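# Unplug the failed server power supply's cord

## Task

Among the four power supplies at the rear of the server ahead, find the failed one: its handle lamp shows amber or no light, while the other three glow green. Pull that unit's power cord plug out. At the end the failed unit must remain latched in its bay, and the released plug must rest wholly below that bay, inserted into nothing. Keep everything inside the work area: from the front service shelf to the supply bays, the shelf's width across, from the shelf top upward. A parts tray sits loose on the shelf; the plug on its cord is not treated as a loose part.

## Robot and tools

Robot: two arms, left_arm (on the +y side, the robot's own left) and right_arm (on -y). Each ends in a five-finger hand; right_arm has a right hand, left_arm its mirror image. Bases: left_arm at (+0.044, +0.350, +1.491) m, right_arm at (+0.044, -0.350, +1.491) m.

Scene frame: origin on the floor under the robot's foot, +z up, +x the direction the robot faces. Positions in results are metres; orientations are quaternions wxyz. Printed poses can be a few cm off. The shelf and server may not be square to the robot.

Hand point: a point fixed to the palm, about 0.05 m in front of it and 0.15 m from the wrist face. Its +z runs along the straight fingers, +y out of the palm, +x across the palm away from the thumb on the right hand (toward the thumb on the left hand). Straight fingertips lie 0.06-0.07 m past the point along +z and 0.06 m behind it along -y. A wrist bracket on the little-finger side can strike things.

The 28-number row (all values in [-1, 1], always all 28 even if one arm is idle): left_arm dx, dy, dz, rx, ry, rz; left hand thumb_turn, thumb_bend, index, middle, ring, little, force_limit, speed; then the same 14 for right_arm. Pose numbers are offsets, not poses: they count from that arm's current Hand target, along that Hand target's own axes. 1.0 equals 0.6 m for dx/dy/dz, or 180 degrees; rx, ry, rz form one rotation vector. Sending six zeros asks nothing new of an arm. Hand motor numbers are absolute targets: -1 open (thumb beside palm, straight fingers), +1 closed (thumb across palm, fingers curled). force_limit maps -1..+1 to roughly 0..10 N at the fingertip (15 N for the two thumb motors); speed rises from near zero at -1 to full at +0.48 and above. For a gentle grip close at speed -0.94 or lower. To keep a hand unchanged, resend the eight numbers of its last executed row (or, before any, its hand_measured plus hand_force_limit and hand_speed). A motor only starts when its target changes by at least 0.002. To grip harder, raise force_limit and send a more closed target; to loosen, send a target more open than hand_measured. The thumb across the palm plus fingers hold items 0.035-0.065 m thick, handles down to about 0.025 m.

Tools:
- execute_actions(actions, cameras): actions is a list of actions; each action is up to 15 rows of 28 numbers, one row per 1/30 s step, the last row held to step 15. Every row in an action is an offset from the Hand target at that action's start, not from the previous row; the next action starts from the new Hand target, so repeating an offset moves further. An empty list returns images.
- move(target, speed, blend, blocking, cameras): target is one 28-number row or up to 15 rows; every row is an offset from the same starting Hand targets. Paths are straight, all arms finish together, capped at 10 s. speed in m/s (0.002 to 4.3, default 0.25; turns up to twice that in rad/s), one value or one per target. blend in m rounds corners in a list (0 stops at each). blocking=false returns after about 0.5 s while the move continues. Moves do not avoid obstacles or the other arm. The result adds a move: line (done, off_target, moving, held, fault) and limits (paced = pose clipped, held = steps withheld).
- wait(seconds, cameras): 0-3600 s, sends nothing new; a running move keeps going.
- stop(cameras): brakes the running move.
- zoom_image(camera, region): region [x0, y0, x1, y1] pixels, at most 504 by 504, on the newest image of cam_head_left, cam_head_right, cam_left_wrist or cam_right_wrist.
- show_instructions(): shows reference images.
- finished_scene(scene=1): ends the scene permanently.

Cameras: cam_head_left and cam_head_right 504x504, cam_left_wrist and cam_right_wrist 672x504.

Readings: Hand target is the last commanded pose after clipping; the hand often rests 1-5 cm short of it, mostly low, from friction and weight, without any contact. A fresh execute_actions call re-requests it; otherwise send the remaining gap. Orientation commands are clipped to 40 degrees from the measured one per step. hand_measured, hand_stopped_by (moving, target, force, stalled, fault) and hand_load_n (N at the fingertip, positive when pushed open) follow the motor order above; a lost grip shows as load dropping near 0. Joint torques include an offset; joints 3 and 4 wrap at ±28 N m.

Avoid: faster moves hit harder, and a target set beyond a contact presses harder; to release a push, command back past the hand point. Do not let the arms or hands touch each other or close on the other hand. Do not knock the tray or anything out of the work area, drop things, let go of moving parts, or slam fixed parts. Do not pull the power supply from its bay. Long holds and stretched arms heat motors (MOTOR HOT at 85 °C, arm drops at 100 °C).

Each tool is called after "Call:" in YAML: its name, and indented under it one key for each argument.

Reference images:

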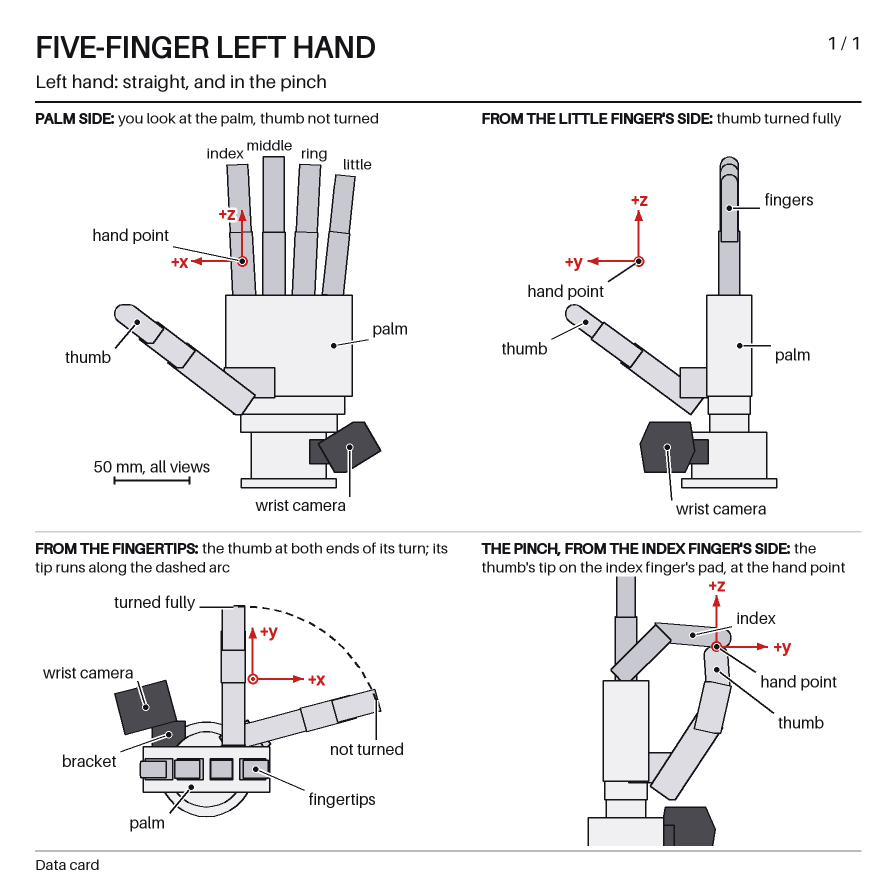

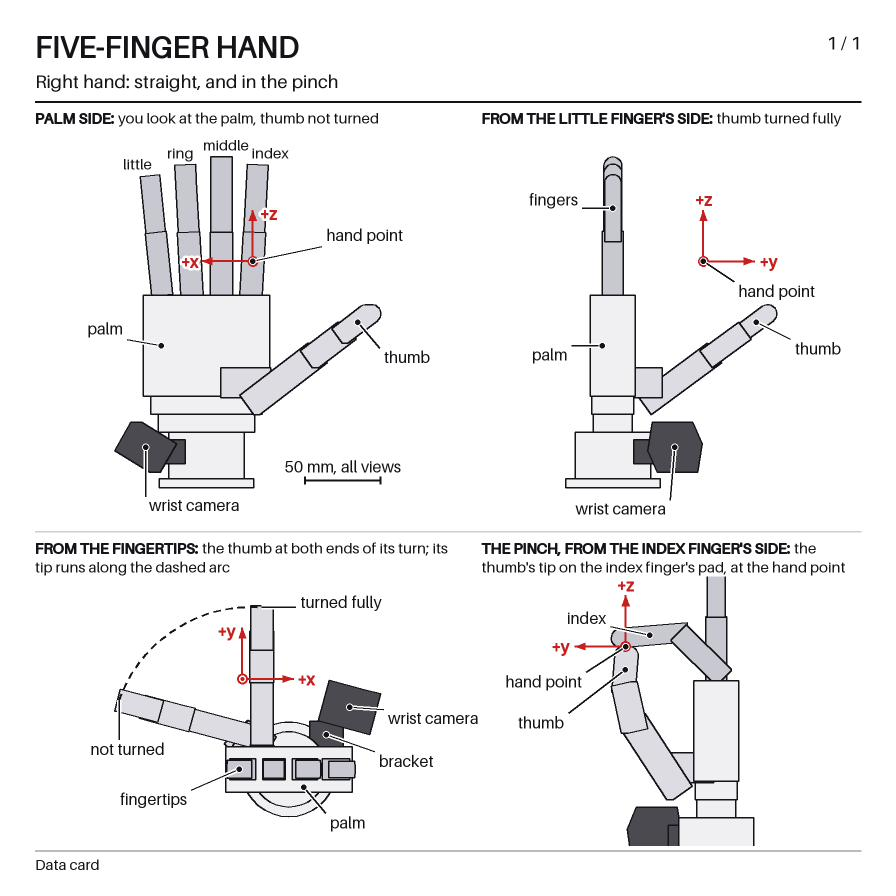

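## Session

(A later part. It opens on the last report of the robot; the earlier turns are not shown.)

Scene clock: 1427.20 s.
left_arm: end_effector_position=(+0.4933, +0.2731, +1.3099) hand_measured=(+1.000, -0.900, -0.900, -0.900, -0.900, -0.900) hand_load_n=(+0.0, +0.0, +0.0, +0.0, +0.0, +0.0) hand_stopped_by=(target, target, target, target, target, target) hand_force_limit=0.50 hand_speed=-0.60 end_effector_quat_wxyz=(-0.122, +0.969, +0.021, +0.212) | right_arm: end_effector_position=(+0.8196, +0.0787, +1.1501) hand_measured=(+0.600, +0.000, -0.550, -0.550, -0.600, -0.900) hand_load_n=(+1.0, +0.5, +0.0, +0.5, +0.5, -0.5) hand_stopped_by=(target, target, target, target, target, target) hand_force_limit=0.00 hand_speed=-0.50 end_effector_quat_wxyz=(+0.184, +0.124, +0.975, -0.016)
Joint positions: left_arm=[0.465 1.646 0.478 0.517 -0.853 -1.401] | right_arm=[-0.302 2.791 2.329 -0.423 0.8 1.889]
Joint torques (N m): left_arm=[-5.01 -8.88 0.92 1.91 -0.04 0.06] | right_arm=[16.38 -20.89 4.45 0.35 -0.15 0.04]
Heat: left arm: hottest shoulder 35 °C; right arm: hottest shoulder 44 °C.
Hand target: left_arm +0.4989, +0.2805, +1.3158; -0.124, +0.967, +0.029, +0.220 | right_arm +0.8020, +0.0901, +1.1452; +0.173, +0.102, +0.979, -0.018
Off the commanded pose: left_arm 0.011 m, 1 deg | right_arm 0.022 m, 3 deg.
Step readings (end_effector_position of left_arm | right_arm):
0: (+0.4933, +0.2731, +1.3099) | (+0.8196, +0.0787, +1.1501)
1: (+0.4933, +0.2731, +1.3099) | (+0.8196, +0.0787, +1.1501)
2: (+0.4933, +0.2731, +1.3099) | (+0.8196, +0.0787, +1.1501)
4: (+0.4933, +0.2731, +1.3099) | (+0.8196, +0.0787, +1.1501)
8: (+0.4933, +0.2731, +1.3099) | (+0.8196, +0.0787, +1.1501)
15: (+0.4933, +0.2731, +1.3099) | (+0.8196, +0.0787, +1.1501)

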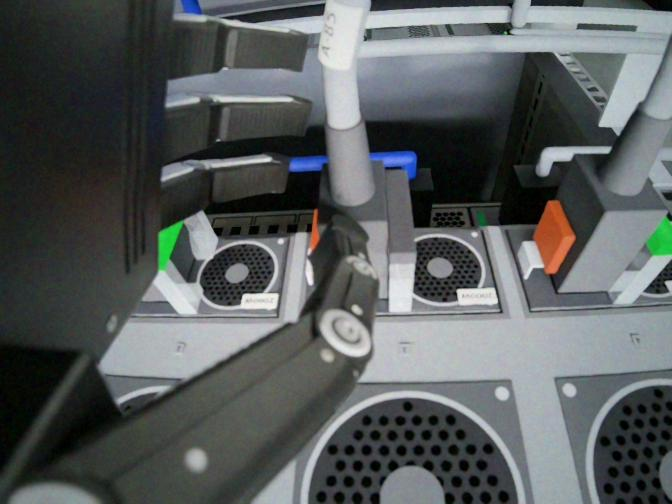

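Call:
move:
  target:
    - [0,0,0,0,0,0,1,-0.9,-0.9,-0.9,-0.9,-0.9,0.5,-0.6,-0.0087,0,-0.0157,0,0,0,0.6,0,-0.55,-0.55,-0.6,-0.9,0,-0.5]
    - [0,0,0,0,0,0,1,-0.9,-0.9,-0.9,-0.9,-0.9,0.5,-0.6,-0.0087,0,-0.0157,0,0,0,0.6,0,-0.9,-0.9,-0.9,-0.9,0,-0.5]
  speed: 0.05
  cameras: ["cam_right_wrist", "cam_left_wrist"]

Scene clock: 1477.30 s.
left_arm: end_effector_position=(+0.4933, +0.2731, +1.3099) hand_measured=(+1.000, -0.900, -0.900, -0.900, -0.900, -0.900) hand_load_n=(+0.0, +0.0, +0.0, +0.0, +0.0, +0.0) hand_stopped_by=(target, target, target, target, target, target) hand_force_limit=0.50 hand_speed=-0.60 end_effector_quat_wxyz=(-0.122, +0.969, +0.021, +0.212) | right_arm: end_effector_position=(+0.8068, +0.0805, +1.1444) hand_measured=(+0.600, +0.000, -0.900, -0.900, -0.900, -0.900) hand_load_n=(+0.0, +0.0, +0.0, +0.0, +0.0, +0.0) hand_stopped_by=(target, target, target, target, target, target) hand_force_limit=0.00 hand_speed=-0.50 end_effector_quat_wxyz=(+0.172, +0.112, +0.979, -0.020)
Joint positions: left_arm=[0.465 1.646 0.478 0.517 -0.853 -1.401] | right_arm=[-0.3 2.786 2.305 -0.441 0.801 1.889]
Joint torques (N m): left_arm=[-4.95 -8.82 0.91 1.89 -0.06 0.07] | right_arm=[16.91 -21.77 4.96 0.46 -0.01 0.12]
Heat: left arm: hottest shoulder 35 °C; right arm: hottest shoulder 43 °C.
Hand target: left_arm +0.4989, +0.2805, +1.3158; -0.124, +0.967, +0.029, +0.220 | right_arm +0.8036, +0.0896, +1.1558; +0.173, +0.102, +0.979, -0.018
Off the commanded pose: left_arm 0.011 m, 1 deg | right_arm 0.015 m, 1 deg.
move: off_target (right_arm); target 2's new numbers were sent with right_arm's hand 0.015 m and 1 deg from that target
Images, in order (width x height): cam_left_wrist 672x504, cam_right_wrist 672x504.

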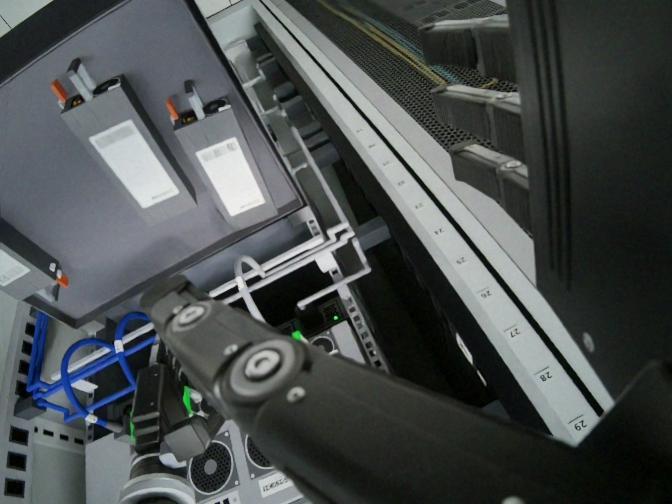

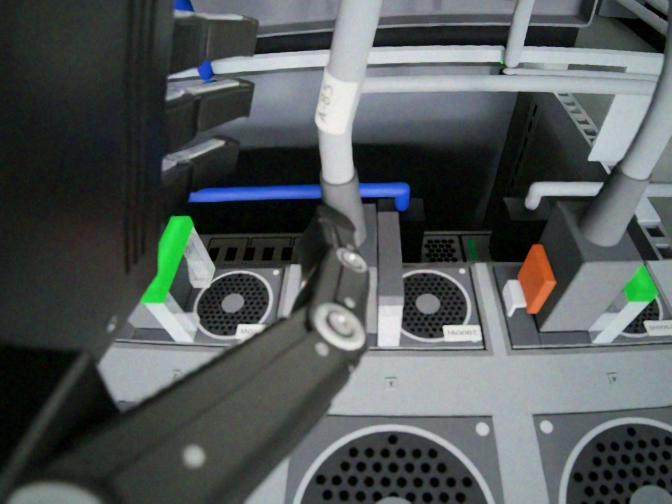

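Call:
move:
  target:
    - [0,0,0,0,0,0,1,-0.9,-0.9,-0.9,-0.9,-0.9,0.5,-0.6,0.0195,-0.0173,-0.1845,0,0,0,0.6,0,-0.9,-0.9,-0.9,-0.9,0,-0.5]
  speed: 0.12
  cameras: ["all"]

Scene clock: 1483.13 s.
left_arm: end_effector_position=(+0.4933, +0.2731, +1.3099) hand_measured=(+1.000, -0.900, -0.900, -0.900, -0.900, -0.900) hand_load_n=(+0.0, +0.0, +0.0, +0.0, +0.0, +0.0) hand_stopped_by=(target, target, target, target, target, target) hand_force_limit=0.50 hand_speed=-0.60 end_effector_quat_wxyz=(-0.122, +0.969, +0.021, +0.212) | right_arm: end_effector_position=(+0.7546, +0.0855, +1.2456) hand_measured=(+0.600, +0.000, -0.900, -0.900, -0.900, -0.900) hand_load_n=(+0.0, +0.0, +0.0, +0.0, +0.0, +0.0) hand_stopped_by=(target, target, target, target, target, target) hand_force_limit=0.00 hand_speed=-0.50 end_effector_quat_wxyz=(+0.169, +0.102, +0.980, -0.021)
Joint positions: left_arm=[0.465 1.646 0.478 0.517 -0.853 -1.401] | right_arm=[-0.192 2.528 1.945 -0.441 0.858 2.004]
Joint torques (N m): left_arm=[-4.95 -9 0.85 1.89 -0.03 0.04] | right_arm=[16.67 -20.25 4.94 0.88 0.07 0.31]
Heat: left arm: hottest shoulder 35 °C; right arm: hottest shoulder 43 °C.
Hand target: left_arm +0.4989, +0.2805, +1.3158; -0.124, +0.967, +0.029, +0.220 | right_arm +0.7535, +0.0897, +1.2558; +0.173, +0.102, +0.979, -0.018
Off the commanded pose: left_arm 0.011 m, 1 deg | right_arm 0.011 m, 1 deg.
move: off_target (right_arm)

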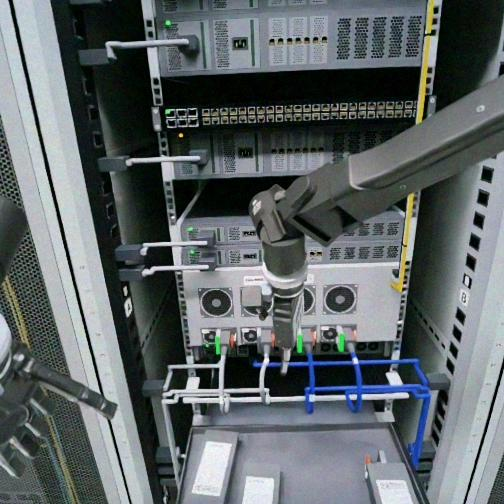

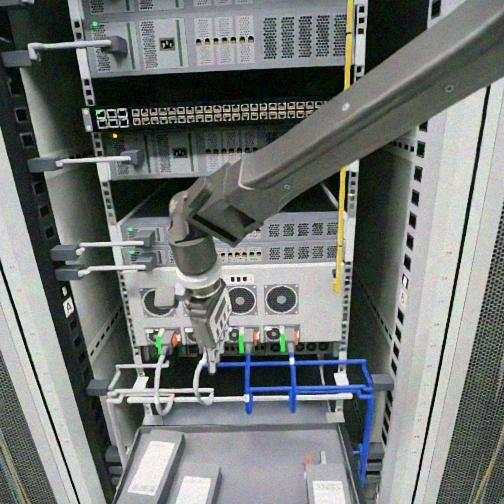

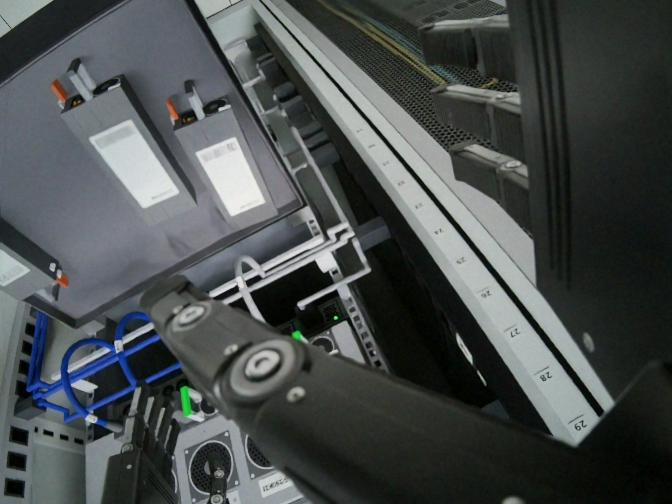

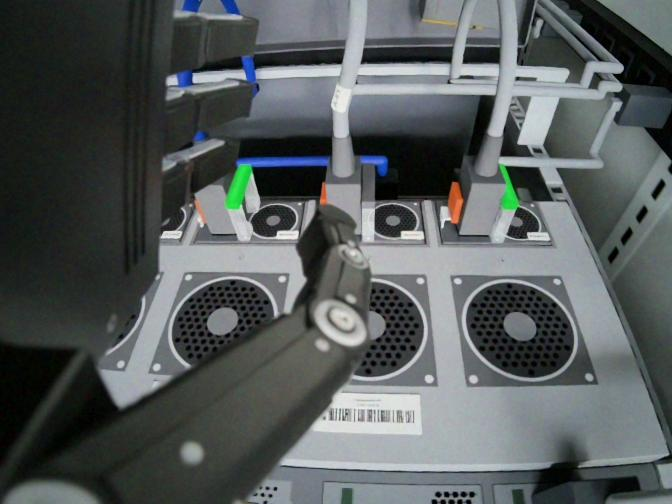

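Call:
move:
  target:
    - [0,0,0,0,0,0,1,-0.9,-0.9,-0.9,-0.9,-0.9,0.5,-0.6,0.2776,-0.158,-0.0033,0,0,0,0.6,0,-0.9,-0.9,-0.9,-0.9,0,-0.5]
    - [0,0,0,0,0,0,1,-0.9,-0.9,-0.9,-0.9,-0.9,0.5,-0.6,0.2776,-0.158,-0.0033,-0.076,-0.381,0.028,0.6,0,-0.9,-0.9,-0.9,-0.9,0,-0.5]
  speed: 0.3
  cameras: ["all"]

Scene clock: 1496.23 s.
left_arm: end_effector_position=(+0.4933, +0.2731, +1.3099) hand_measured=(+1.000, -0.900, -0.900, -0.900, -0.900, -0.900) hand_load_n=(+0.0, +0.0, +0.0, +0.0, +0.0, +0.0) hand_stopped_by=(target, target, target, target, target, target) hand_force_limit=0.50 hand_speed=-0.60 end_effector_quat_wxyz=(-0.122, +0.969, +0.021, +0.212) | right_arm: end_effector_position=(+0.5756, +0.0424, +1.2016) hand_measured=(+0.600, +0.000, -0.900, -0.900, -0.900, -0.900) hand_load_n=(+0.0, +0.0, +0.0, +0.0, +0.0, +0.0) hand_stopped_by=(target, target, target, target, target, target) hand_force_limit=0.00 hand_speed=-0.50 end_effector_quat_wxyz=(+0.546, +0.031, +0.829, +0.116)
Joint positions: left_arm=[0.465 1.646 0.478 0.517 -0.853 -1.401] | right_arm=[-0.348 2.82 1.293 1.55 0.332 1.255]
Joint torques (N m): left_arm=[-4.78 -8.94 0.88 1.91 -0.04 0.05] | right_arm=[9.93 -14.62 -0.87 2.37 -0.92 0.15]
Heat: left arm: hottest shoulder 35 °C; right arm: hottest shoulder 43 °C.
Hand target: left_arm +0.4989, +0.2805, +1.3158; -0.124, +0.967, +0.029, +0.220 | right_arm +0.5802, +0.0294, +1.2006; +0.704, +0.095, +0.703, +0.044
Off the commanded pose: left_arm 0.011 m, 1 deg | right_arm 0.014 m, 26 deg.
joint sent to its limit (right arm) — joint 4 (wrist pitch), upper limit. The joint targets are off in orientation, not in position.
move: off_target (right_arm)

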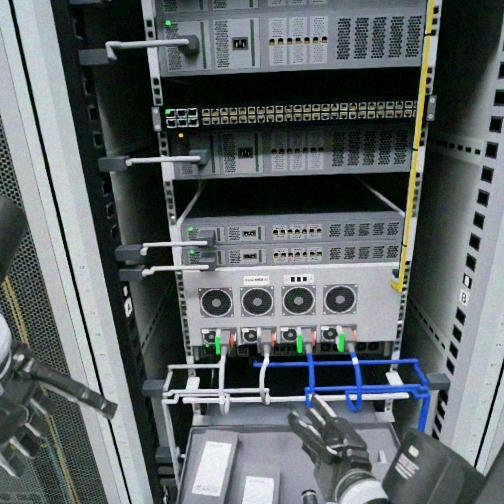

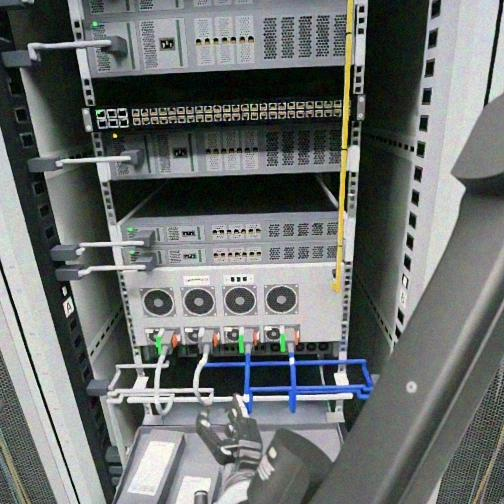

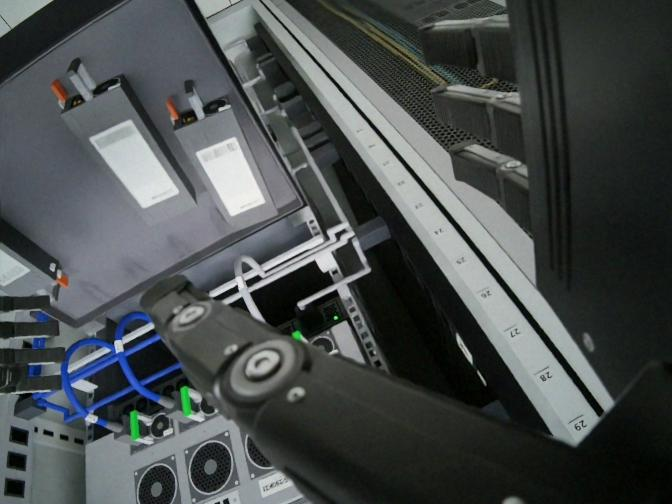

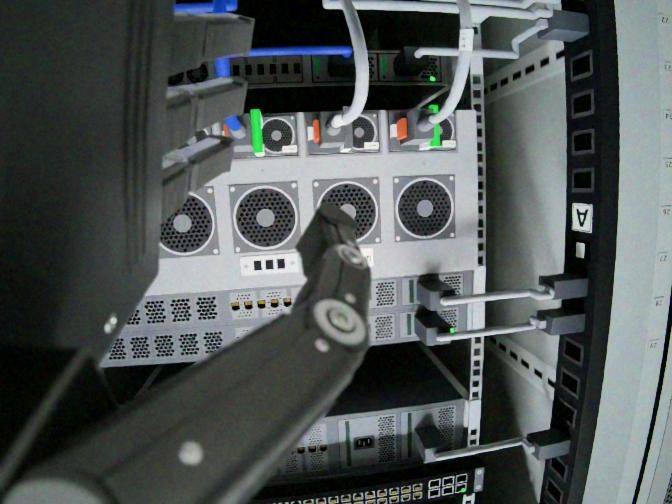

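Call:
zoom_image:
  camera: "cam_head_left"
  region: [190, 310, 340, 430]

Call:
zoom_image:
  camera: "cam_head_right"
  region: [130, 310, 280, 430]

Call:
zoom_image:
  camera: "cam_right_wrist"
  region: [180, 0, 580, 200]

Scaled by 3.360 from the camera's image (finer frame: 720x720).

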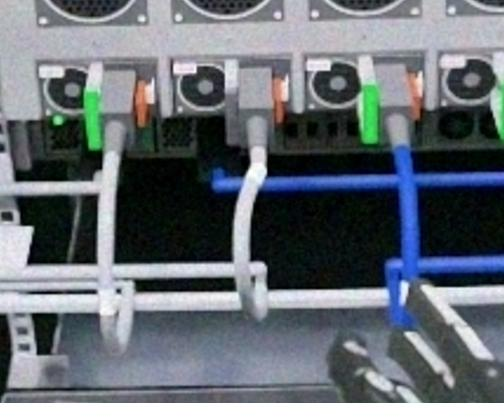

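Scaled by 3.360 from the camera's image (finer frame: 720x720).

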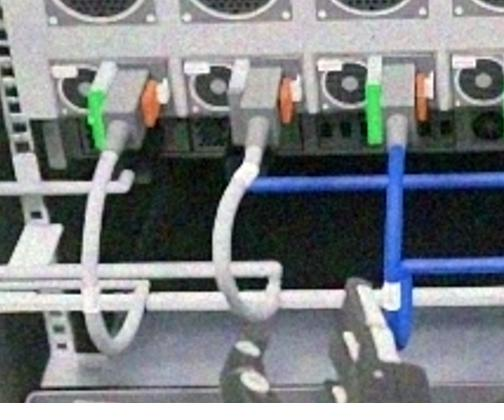

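Scaled by 1.260 from the camera's image (finer frame: 960x720).

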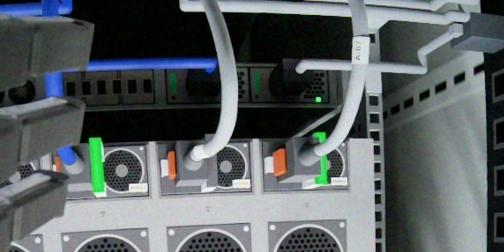

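Call:
move:
  target:
    - [0,0,0,0,0,0,1,-0.9,-0.9,-0.9,-0.9,-0.9,0.5,-0.6,0.1685,0.0787,0.0683,0,0.111,0,-0.95,-0.9,-0.9,-0.9,-0.9,-0.9,0,-0.3]
  speed: 0.15
  cameras: ["all"]

Scene clock: 1571.43 s.
left_arm: end_effector_position=(+0.4933, +0.2731, +1.3099) hand_measured=(+1.000, -0.900, -0.900, -0.900, -0.900, -0.900) hand_load_n=(+0.0, +0.0, +0.0, +0.0, +0.0, +0.0) hand_stopped_by=(target, target, target, target, target, target) hand_force_limit=0.50 hand_speed=-0.60 end_effector_quat_wxyz=(-0.122, +0.969, +0.021, +0.212) | right_arm: end_effector_position=(+0.6260, +0.0940, +1.1196) hand_measured=(-0.950, -0.900, -0.900, -0.900, -0.900, -0.900) hand_load_n=(+0.0, +0.0, +0.0, +0.0, +0.0, +0.0) hand_stopped_by=(target, target, target, target, target, target) hand_force_limit=0.00 hand_speed=-0.30 end_effector_quat_wxyz=(+0.575, +0.089, +0.810, +0.067)
Joint positions: left_arm=[0.465 1.646 0.478 0.517 -0.853 -1.401] | right_arm=[-0.348 3.128 1.844 1.443 0.437 1.241]
Joint torques (N m): left_arm=[-4.89 -8.82 0.91 1.87 -0.05 0.06] | right_arm=[12.51 -14.04 2.54 1.57 -0.53 0.08]
Heat: left arm: hottest shoulder 35 °C; right arm: hottest shoulder 43 °C.
Hand target: left_arm +0.4989, +0.2805, +1.3158; -0.124, +0.967, +0.029, +0.220 | right_arm +0.6255, +0.0925, +1.1107; +0.571, +0.086, +0.814, +0.060
Off the commanded pose: left_arm 0.011 m, 1 deg | right_arm 0.009 m, 1 deg.
joint at its limit (right arm) — joint 2 (shoulder), upper limit.
move: done

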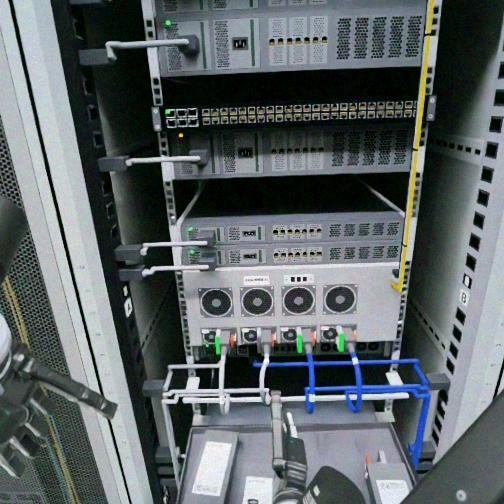

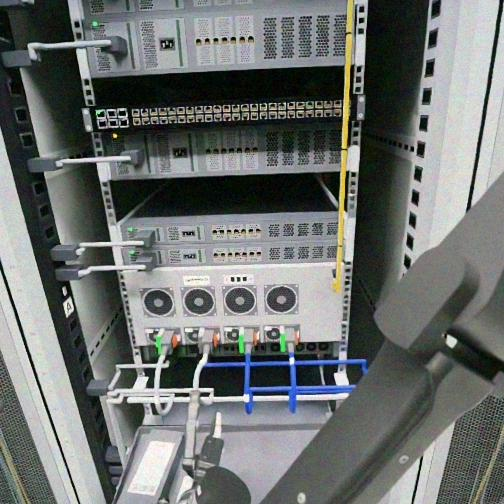

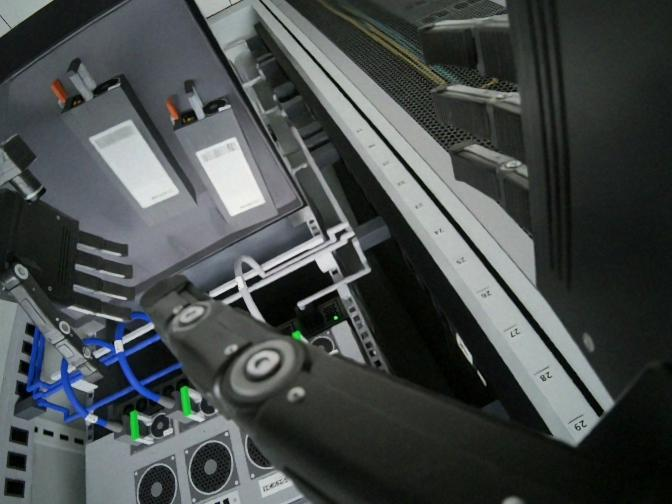

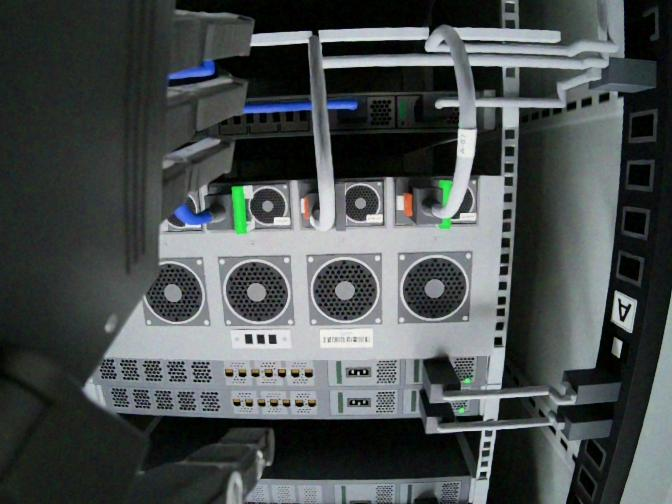

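Call:
zoom_image:
  camera: "cam_head_left"
  region: [200, 340, 340, 460]

Call:
zoom_image:
  camera: "cam_head_right"
  region: [130, 340, 270, 460]

Scaled by 3.600 from the camera's image (finer frame: 720x720).

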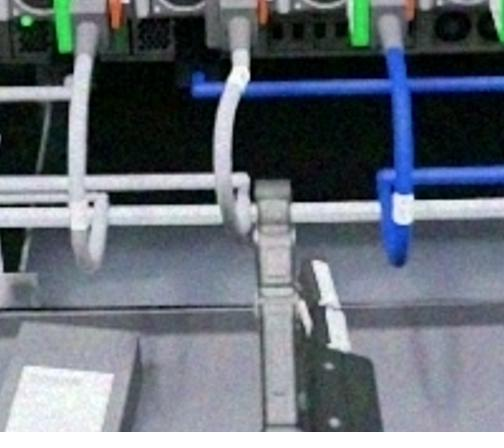

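Scaled by 3.600 from the camera's image (finer frame: 720x720).

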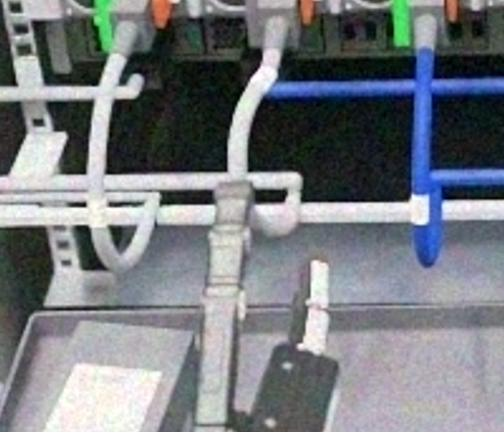

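Call:
move:
  target:
    - [0,0,0,0,0,0,1,-0.9,-0.9,-0.9,-0.9,-0.9,0.5,-0.6,-0.0194,0.0254,0.1064,0,0,-0.0717,-0.95,-0.9,-0.9,-0.9,-0.9,-0.9,0,-0.3]
  speed: 0.1
  cameras: ["cam_head_left","cam_head_right","cam_right_wrist"]

Call:
zoom_image:
  camera: "cam_head_left"
  region: [200, 340, 340, 460]

Call:
zoom_image:
  camera: "cam_head_right"
  region: [130, 340, 270, 460]

Scene clock: 1614.80 s.
left_arm: end_effector_position=(+0.4933, +0.2731, +1.3099) hand_measured=(+1.000, -0.900, -0.900, -0.900, -0.900, -0.900) hand_load_n=(+0.0, +0.0, +0.0, +0.0, -0.5, +0.0) hand_stopped_by=(target, target, target, target, target, target) hand_force_limit=0.50 hand_speed=-0.60 end_effector_quat_wxyz=(-0.122, +0.969, +0.021, +0.212) | right_arm: end_effector_position=(+0.6735, +0.1174, +1.1048) hand_measured=(-0.950, -0.900, -0.900, -0.900, -0.900, -0.900) hand_load_n=(+0.0, +0.0, +0.0, +0.0, +0.0, +0.0) hand_stopped_by=(target, target, target, target, target, target) hand_force_limit=0.00 hand_speed=-0.30 end_effector_quat_wxyz=(+0.572, -0.010, +0.820, +0.006)
Joint positions: left_arm=[0.465 1.646 0.478 0.517 -0.853 -1.401] | right_arm=[-0.354 3.127 1.986 1.275 0.427 1.019]
Joint torques (N m): left_arm=[-4.84 -8.82 0.92 1.92 -0.04 0.06] | right_arm=[12.16 -16.79 3.93 1.4 -0.84 0.1]
Heat: left arm: hottest shoulder 35 °C; right arm: hottest shoulder 41 °C.
Hand target: left_arm +0.4989, +0.2805, +1.3158; -0.124, +0.967, +0.029, +0.220 | right_arm +0.6904, +0.1050, +1.1027; +0.575, -0.006, +0.818, -0.004
Off the commanded pose: left_arm 0.011 m, 1 deg | right_arm 0.021 m, 1 deg.
move: off_target (right_arm)

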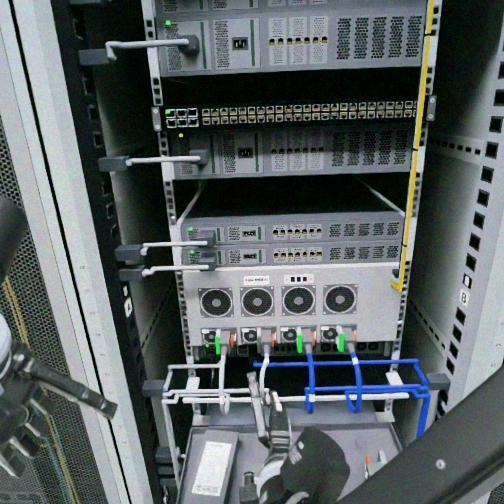

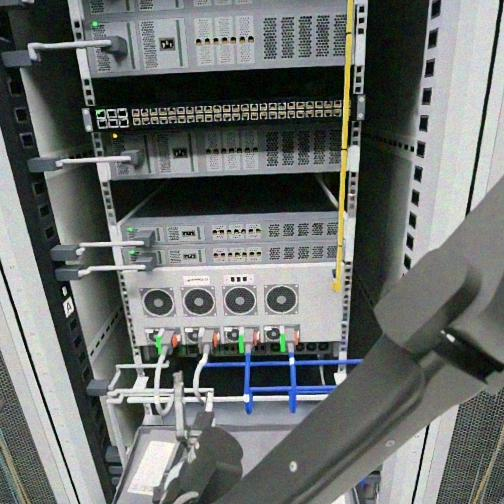

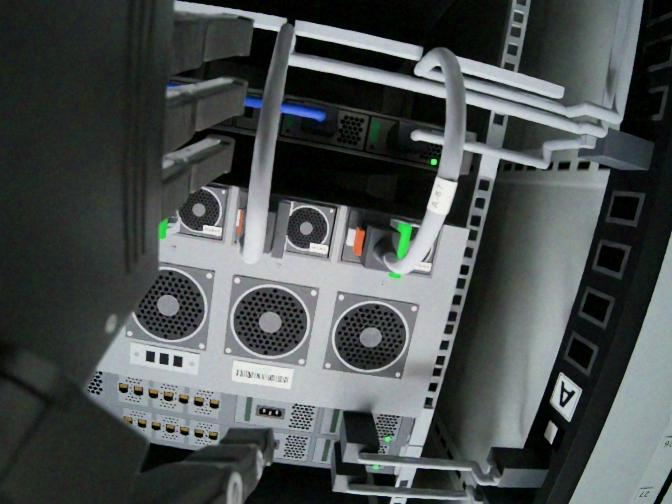

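Scaled by 3.600 from the camera's image (finer frame: 720x720).

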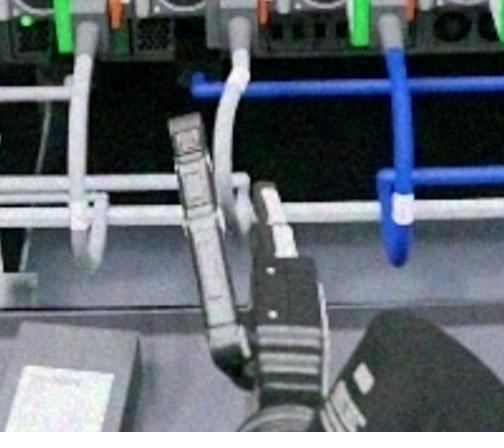

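Scaled by 3.600 from the camera's image (finer frame: 720x720).

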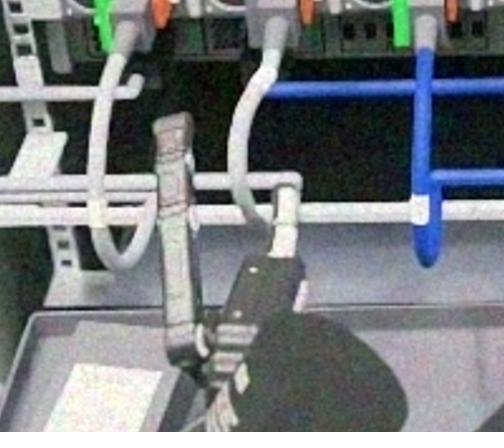

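Call:
move:
  target:
    - [0,0,0,0,0,0,1,-0.9,-0.9,-0.9,-0.9,-0.9,0.5,-0.6,-0.0081,-0.025,0.0235,0,0,0,-0.95,-0.9,-0.9,-0.9,-0.9,-0.9,0,-0.3]
  speed: 0.1

Scene clock: 1621.43 s.
left_arm: end_effector_position=(+0.4933, +0.2731, +1.3099) hand_measured=(+1.000, -0.900, -0.900, -0.900, -0.900, -0.900) hand_load_n=(+0.0, +0.0, +0.0, +0.0, +0.0, +0.0) hand_stopped_by=(target, target, target, target, target, target) hand_force_limit=0.50 hand_speed=-0.60 end_effector_quat_wxyz=(-0.122, +0.969, +0.021, +0.212) | right_arm: end_effector_position=(+0.6968, +0.0979, +1.1060) hand_measured=(-0.950, -0.900, -0.900, -0.900, -0.900, -0.900) hand_load_n=(+0.0, +0.0, +0.5, +0.0, +0.0, +0.0) hand_stopped_by=(target, target, target, target, target, target) hand_force_limit=0.00 hand_speed=-0.30 end_effector_quat_wxyz=(+0.575, -0.007, +0.818, +0.001)
Joint positions: left_arm=[0.465 1.646 0.478 0.517 -0.853 -1.401] | right_arm=[-0.383 3.096 1.986 1.256 0.404 1.018]
Joint torques (N m): left_arm=[-5.07 -8.88 0.94 1.89 -0.05 0.06] | right_arm=[12.22 -16.67 3.12 1.43 -0.78 0.09]
Heat: left arm: hottest shoulder 35 °C; right arm: hottest shoulder 41 °C.
Hand target: left_arm +0.4989, +0.2805, +1.3158; -0.124, +0.967, +0.029, +0.220 | right_arm +0.7054, +0.0899, +1.1025; +0.575, -0.006, +0.818, -0.005
Off the commanded pose: left_arm 0.011 m, 1 deg | right_arm 0.012 m, 1 deg.
move: off_target (right_arm)

Now forward 0.03 more.

Call:
move:
  target:
    - [0,0,0,0,0,0,1,-0.9,-0.9,-0.9,-0.9,-0.9,0.5,-0.6,-0.0175,-0.002,0.0475,0,0,0,-0.95,-0.9,-0.9,-0.9,-0.9,-0.9,0,-0.3]
  speed: 0.08
  cameras: ["cam_head_left","cam_head_right","cam_right_wrist"]

Call:
zoom_image:
  camera: "cam_head_left"
  region: [200, 340, 340, 460]

Call:
zoom_image:
  camera: "cam_head_right"
  region: [130, 340, 270, 460]

Scene clock: 1627.87 s.
left_arm: end_effector_position=(+0.4933, +0.2731, +1.3099) hand_measured=(+1.000, -0.900, -0.900, -0.900, -0.900, -0.900) hand_load_n=(+0.0, +0.0, +0.0, +0.0, +0.0, +0.0) hand_stopped_by=(target, target, target, target, target, target) hand_force_limit=0.50 hand_speed=-0.60 end_effector_quat_wxyz=(-0.122, +0.969, +0.021, +0.212) | right_arm: end_effector_position=(+0.7217, +0.1020, +1.1070) hand_measured=(-0.950, -0.900, -0.900, -0.900, -0.900, -0.900) hand_load_n=(+0.0, +0.0, +0.0, +0.0, +0.0, +0.0) hand_stopped_by=(target, target, target, target, target, target) hand_force_limit=0.00 hand_speed=-0.30 end_effector_quat_wxyz=(+0.573, -0.012, +0.819, +0.004)
Joint positions: left_arm=[0.465 1.646 0.478 0.517 -0.853 -1.401] | right_arm=[-0.387 3.096 2.054 1.177 0.394 1.018]
Joint torques (N m): left_arm=[-4.89 -8.82 0.92 1.92 -0.04 0.06] | right_arm=[11.93 -16.5 4.74 1.16 -0.86 0.17]
Heat: left arm: hottest shoulder 35 °C; right arm: hottest shoulder 42 °C.
Hand target: left_arm +0.4989, +0.2805, +1.3158; -0.124, +0.967, +0.029, +0.220 | right_arm +0.7357, +0.0890, +1.1028; +0.575, -0.006, +0.818, -0.004
Off the commanded pose: left_arm 0.011 m, 1 deg | right_arm 0.020 m, 1 deg.
move: off_target (right_arm)

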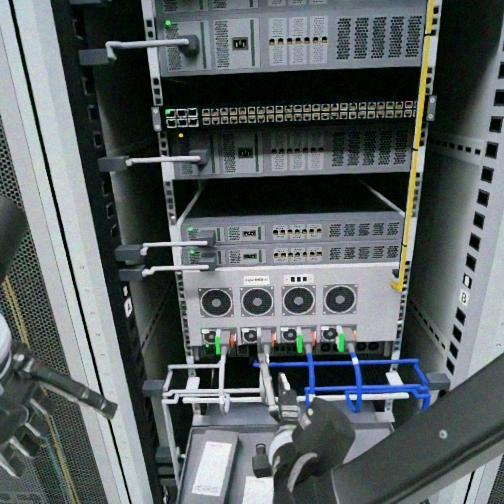

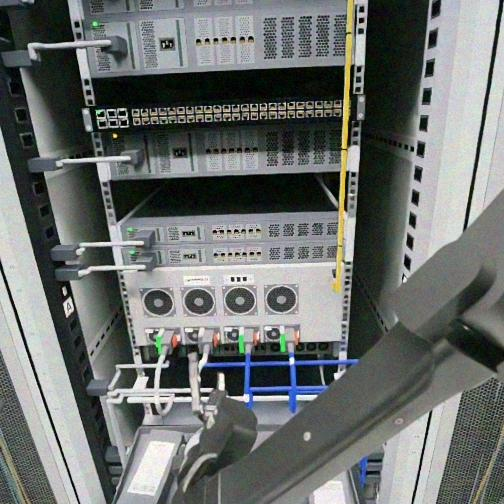

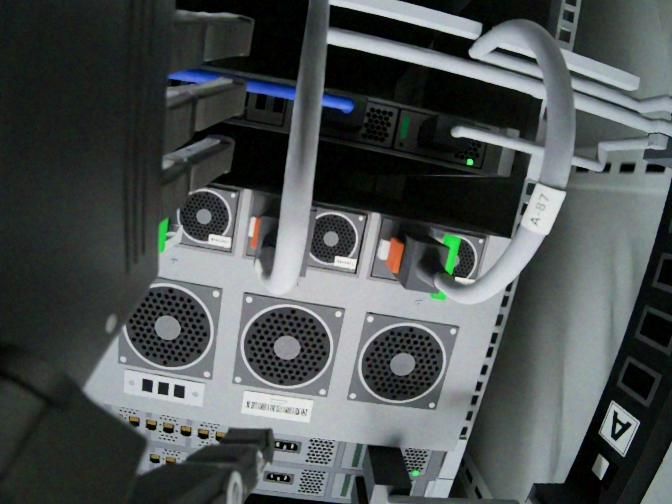

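Scaled by 3.600 from the camera's image (finer frame: 720x720).

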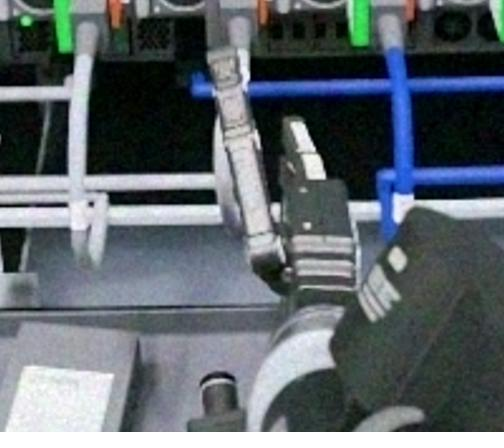

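Scaled by 3.600 from the camera's image (finer frame: 720x720).

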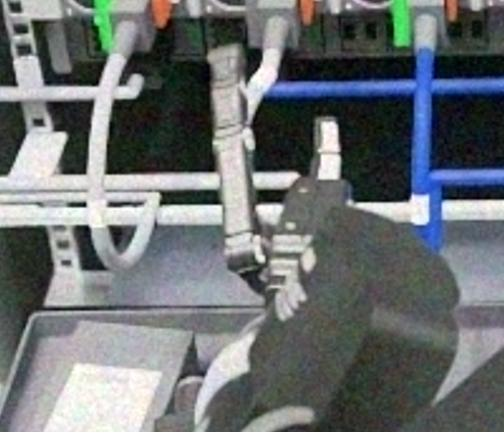

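Call:
move:
  target:
    - [0,0,0,0,0,0,1,-0.9,-0.9,-0.9,-0.9,-0.9,0.5,-0.6,0,0,0,0,0,0,-0.95,-0.9,-0.3,-0.3,-0.3,-0.9,-0.4,-0.5]
  speed: 0.08
  cameras: ["cam_right_wrist"]

Scene clock: 1635.33 s.
left_arm: end_effector_position=(+0.4933, +0.2731, +1.3099) hand_measured=(+1.000, -0.900, -0.900, -0.900, -0.900, -0.900) hand_load_n=(+0.0, +0.0, +0.0, +0.0, +0.0, +0.0) hand_stopped_by=(target, target, target, target, target, target) hand_force_limit=0.50 hand_speed=-0.60 end_effector_quat_wxyz=(-0.122, +0.969, +0.021, +0.212) | right_arm: end_effector_position=(+0.7271, +0.0922, +1.1024) hand_measured=(-0.950, -0.900, -0.300, -0.300, -0.300, -0.900) hand_load_n=(+0.0, +0.0, +0.0, +0.0, +0.0, +0.0) hand_stopped_by=(target, target, target, target, target, target) hand_force_limit=-0.40 hand_speed=-0.50 end_effector_quat_wxyz=(+0.573, -0.007, +0.820, -0.002)
Joint positions: left_arm=[0.465 1.646 0.478 0.517 -0.853 -1.401] | right_arm=[-0.4 3.096 2.061 1.177 0.395 1.018]
Joint torques (N m): left_arm=[-5.07 -8.76 0.88 1.92 -0.03 0.05] | right_arm=[13.51 -16.73 4.44 1.16 -0.86 0.13]
Heat: left arm: hottest shoulder 35 °C; right arm: hottest shoulder 42 °C.
Hand target: left_arm +0.4989, +0.2805, +1.3158; -0.124, +0.967, +0.029, +0.220 | right_arm +0.7357, +0.0890, +1.1027; +0.575, -0.006, +0.818, -0.004
Off the commanded pose: left_arm 0.011 m, 1 deg | right_arm 0.009 m, 0 deg.
move: done

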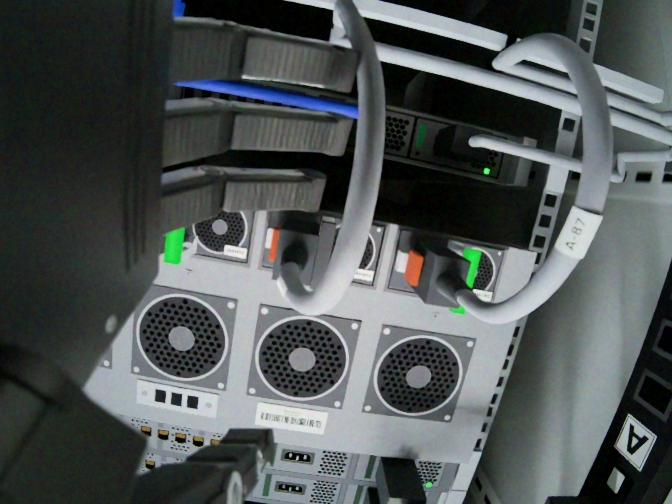

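Call:
move:
  target:
    - [0,0,0,0,0,0,1,-0.9,-0.9,-0.9,-0.9,-0.9,0.5,-0.6,0,0.0167,0,0,0,0,-0.95,-0.9,-0.3,-0.3,-0.3,-0.9,-0.4,-0.5]
    - [0,0,0,0,0,0,1,-0.9,-0.9,-0.9,-0.9,-0.9,0.5,-0.6,0,0.0167,0,0,0,0,-0.95,-0.9,0.1,0.1,0.1,-0.9,-0.4,-0.5]
  speed: 0.08
  cameras: ["cam_right_wrist","cam_left_wrist"]

Scene clock: 1646.27 s.
left_arm: end_effector_position=(+0.4933, +0.2731, +1.3099) hand_measured=(+1.000, -0.900, -0.900, -0.900, -0.900, -0.900) hand_load_n=(+0.0, +0.0, +0.0, +0.0, +0.0, -0.5) hand_stopped_by=(target, target, target, target, target, target) hand_force_limit=0.50 hand_speed=-0.60 end_effector_quat_wxyz=(-0.122, +0.969, +0.021, +0.212) | right_arm: end_effector_position=(+0.7374, +0.0899, +1.1037) hand_measured=(-0.950, -0.900, +0.100, +0.096, -0.218, -0.900) hand_load_n=(-0.5, +0.0, +0.0, +1.5, -0.5, +0.0) hand_stopped_by=(target, target, target, force, force, target) hand_force_limit=-0.40 hand_speed=-0.50 end_effector_quat_wxyz=(+0.573, +0.000, +0.819, -0.009)
Joint positions: left_arm=[0.465 1.646 0.478 0.517 -0.853 -1.401] | right_arm=[-0.4 3.102 2.094 1.163 0.41 1.017]
Joint torques (N m): left_arm=[-4.95 -8.82 0.84 1.92 -0.05 0.06] | right_arm=[14.21 -16.26 5.14 1.36 -1 0.17]
Heat: left arm: hottest shoulder 35 °C; right arm: hottest shoulder 42 °C.
Hand target: left_arm +0.4989, +0.2805, +1.3158; -0.124, +0.967, +0.029, +0.220 | right_arm +0.7357, +0.0990, +1.1027; +0.575, -0.006, +0.818, -0.004
Off the commanded pose: left_arm 0.011 m, 1 deg | right_arm 0.009 m, 1 deg.
move: done
Images, in order (width x height): cam_left_wrist 672x504, cam_right_wrist 672x504.

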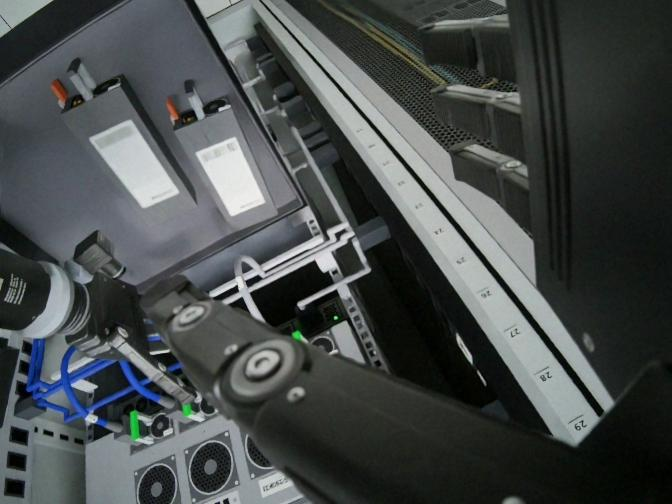

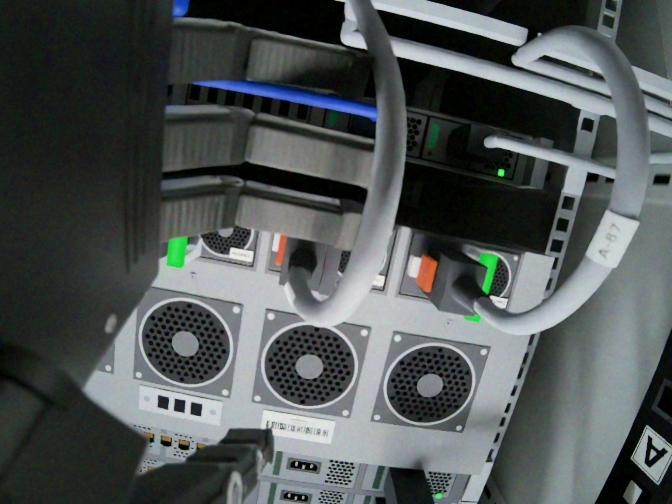

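Call:
move:
  target:
    - [0,0,0,0,0,0,1,-0.9,-0.9,-0.9,-0.9,-0.9,0.5,-0.6,0,0.0,0,0,0,0,-0.95,-0.9,-0.85,-0.85,-0.85,-0.9,-0.4,-0.2]
    - [0,0,0,0,0,0,1,-0.9,-0.9,-0.9,-0.9,-0.9,0.5,-0.6,0,0.035,0,0,0,0,-0.95,-0.9,-0.85,-0.85,-0.85,-0.9,-0.4,-0.2]
  speed: 0.08
  cameras: ["cam_right_wrist","cam_head_left","cam_head_right"]

Scene clock: 1662.27 s.
left_arm: end_effector_position=(+0.4933, +0.2731, +1.3099) hand_measured=(+1.000, -0.900, -0.900, -0.900, -0.900, -0.900) hand_load_n=(+0.0, +0.0, +0.0, +0.0, +0.0, +0.0) hand_stopped_by=(target, target, target, target, target, target) hand_force_limit=0.50 hand_speed=-0.60 end_effector_quat_wxyz=(-0.122, +0.969, +0.021, +0.212) | right_arm: end_effector_position=(+0.7386, +0.1067, +1.1010) hand_measured=(-0.950, -0.900, -0.850, -0.850, -0.850, -0.900) hand_load_n=(+0.0, +0.0, +0.0, +0.0, +0.0, +0.0) hand_stopped_by=(target, target, target, target, target, target) hand_force_limit=-0.40 hand_speed=-0.20 end_effector_quat_wxyz=(+0.567, -0.007, +0.824, -0.004)
Joint positions: left_arm=[0.465 1.646 0.478 0.517 -0.853 -1.401] | right_arm=[-0.385 3.125 2.145 1.111 0.42 1.017]
Joint torques (N m): left_arm=[-4.95 -8.88 0.91 1.88 -0.05 0.07] | right_arm=[15.21 -15.97 5.29 1.17 -0.53 0.16]
Heat: left arm: hottest shoulder 35 °C; right arm: hottest shoulder 43 °C.
Hand target: left_arm +0.4989, +0.2805, +1.3158; -0.124, +0.967, +0.029, +0.220 | right_arm +0.7356, +0.1201, +1.1024; +0.575, -0.006, +0.818, -0.004
Off the commanded pose: left_arm 0.011 m, 1 deg | right_arm 0.014 m, 1 deg.
joint sent to its limit (right arm) — joint 2 (shoulder), upper limit. The joint targets still meet the commanded pose.
move: off_target (right_arm)
Images, in order (width x height): cam_head_left 504x504, cam_head_right 504x504, cam_right_wrist 672x504.

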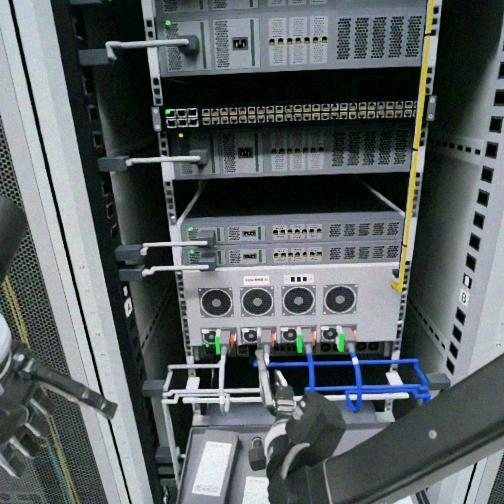

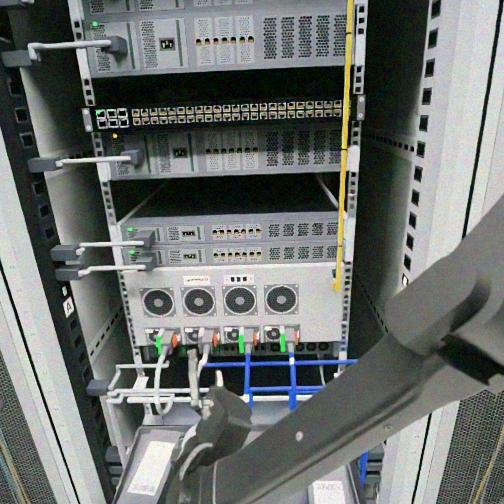

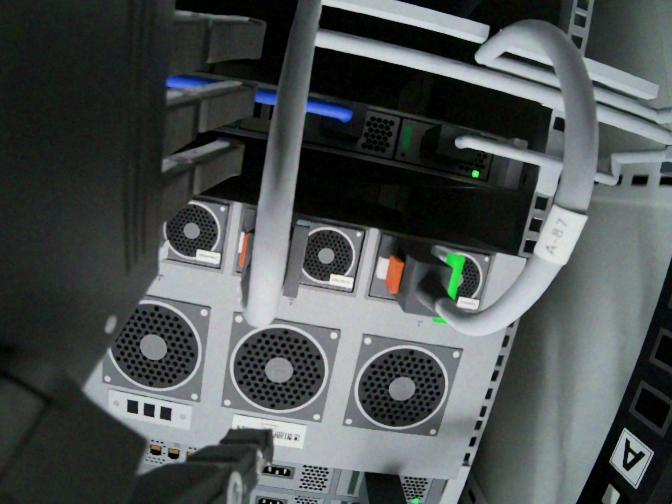

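Call:
move:
  target:
    - [0,0,0,0,0,0,1,-0.9,-0.9,-0.9,-0.9,-0.9,0.5,-0.6,0,0.0,0,0,0,0,-0.95,-0.9,-0.2,-0.2,-0.2,-0.9,-0.4,-0.2]
  speed: 0.08
  cameras: ["cam_right_wrist"]

Scene clock: 1678.30 s.
left_arm: end_effector_position=(+0.4933, +0.2731, +1.3099) hand_measured=(+1.000, -0.900, -0.900, -0.900, -0.900, -0.900) hand_load_n=(+0.0, +0.0, +0.0, -0.5, +0.0, +0.0) hand_stopped_by=(target, target, target, target, target, target) hand_force_limit=0.50 hand_speed=-0.60 end_effector_quat_wxyz=(-0.122, +0.969, +0.021, +0.212) | right_arm: end_effector_position=(+0.7450, +0.1043, +1.1046) hand_measured=(-0.950, -0.900, -0.200, -0.200, -0.200, -0.900) hand_load_n=(+0.0, +0.0, +0.0, +0.0, +1.5, +0.0) hand_stopped_by=(target, target, target, target, target, target) hand_force_limit=-0.40 hand_speed=-0.20 end_effector_quat_wxyz=(+0.570, -0.002, +0.822, -0.007)
Joint positions: left_arm=[0.465 1.646 0.478 0.517 -0.853 -1.401] | right_arm=[-0.385 3.125 2.159 1.111 0.426 1.017]
Joint torques (N m): left_arm=[-4.89 -9 0.95 1.89 -0.05 0.07] | right_arm=[15.97 -15.91 4.16 1.43 -0.75 0.14]
Heat: left arm: hottest shoulder 35 °C; right arm: hottest shoulder 43 °C.
Hand target: left_arm +0.4989, +0.2805, +1.3158; -0.124, +0.967, +0.029, +0.220 | right_arm +0.7356, +0.1200, +1.1024; +0.575, -0.006, +0.818, -0.004
Off the commanded pose: left_arm 0.011 m, 1 deg | right_arm 0.018 m, 1 deg.
joint sent to its limit (right arm) — joint 2 (shoulder), upper limit. The joint targets still meet the commanded pose.
move: done

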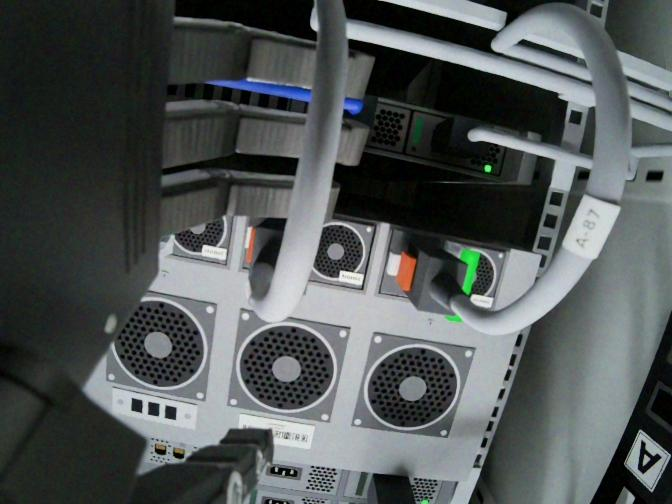

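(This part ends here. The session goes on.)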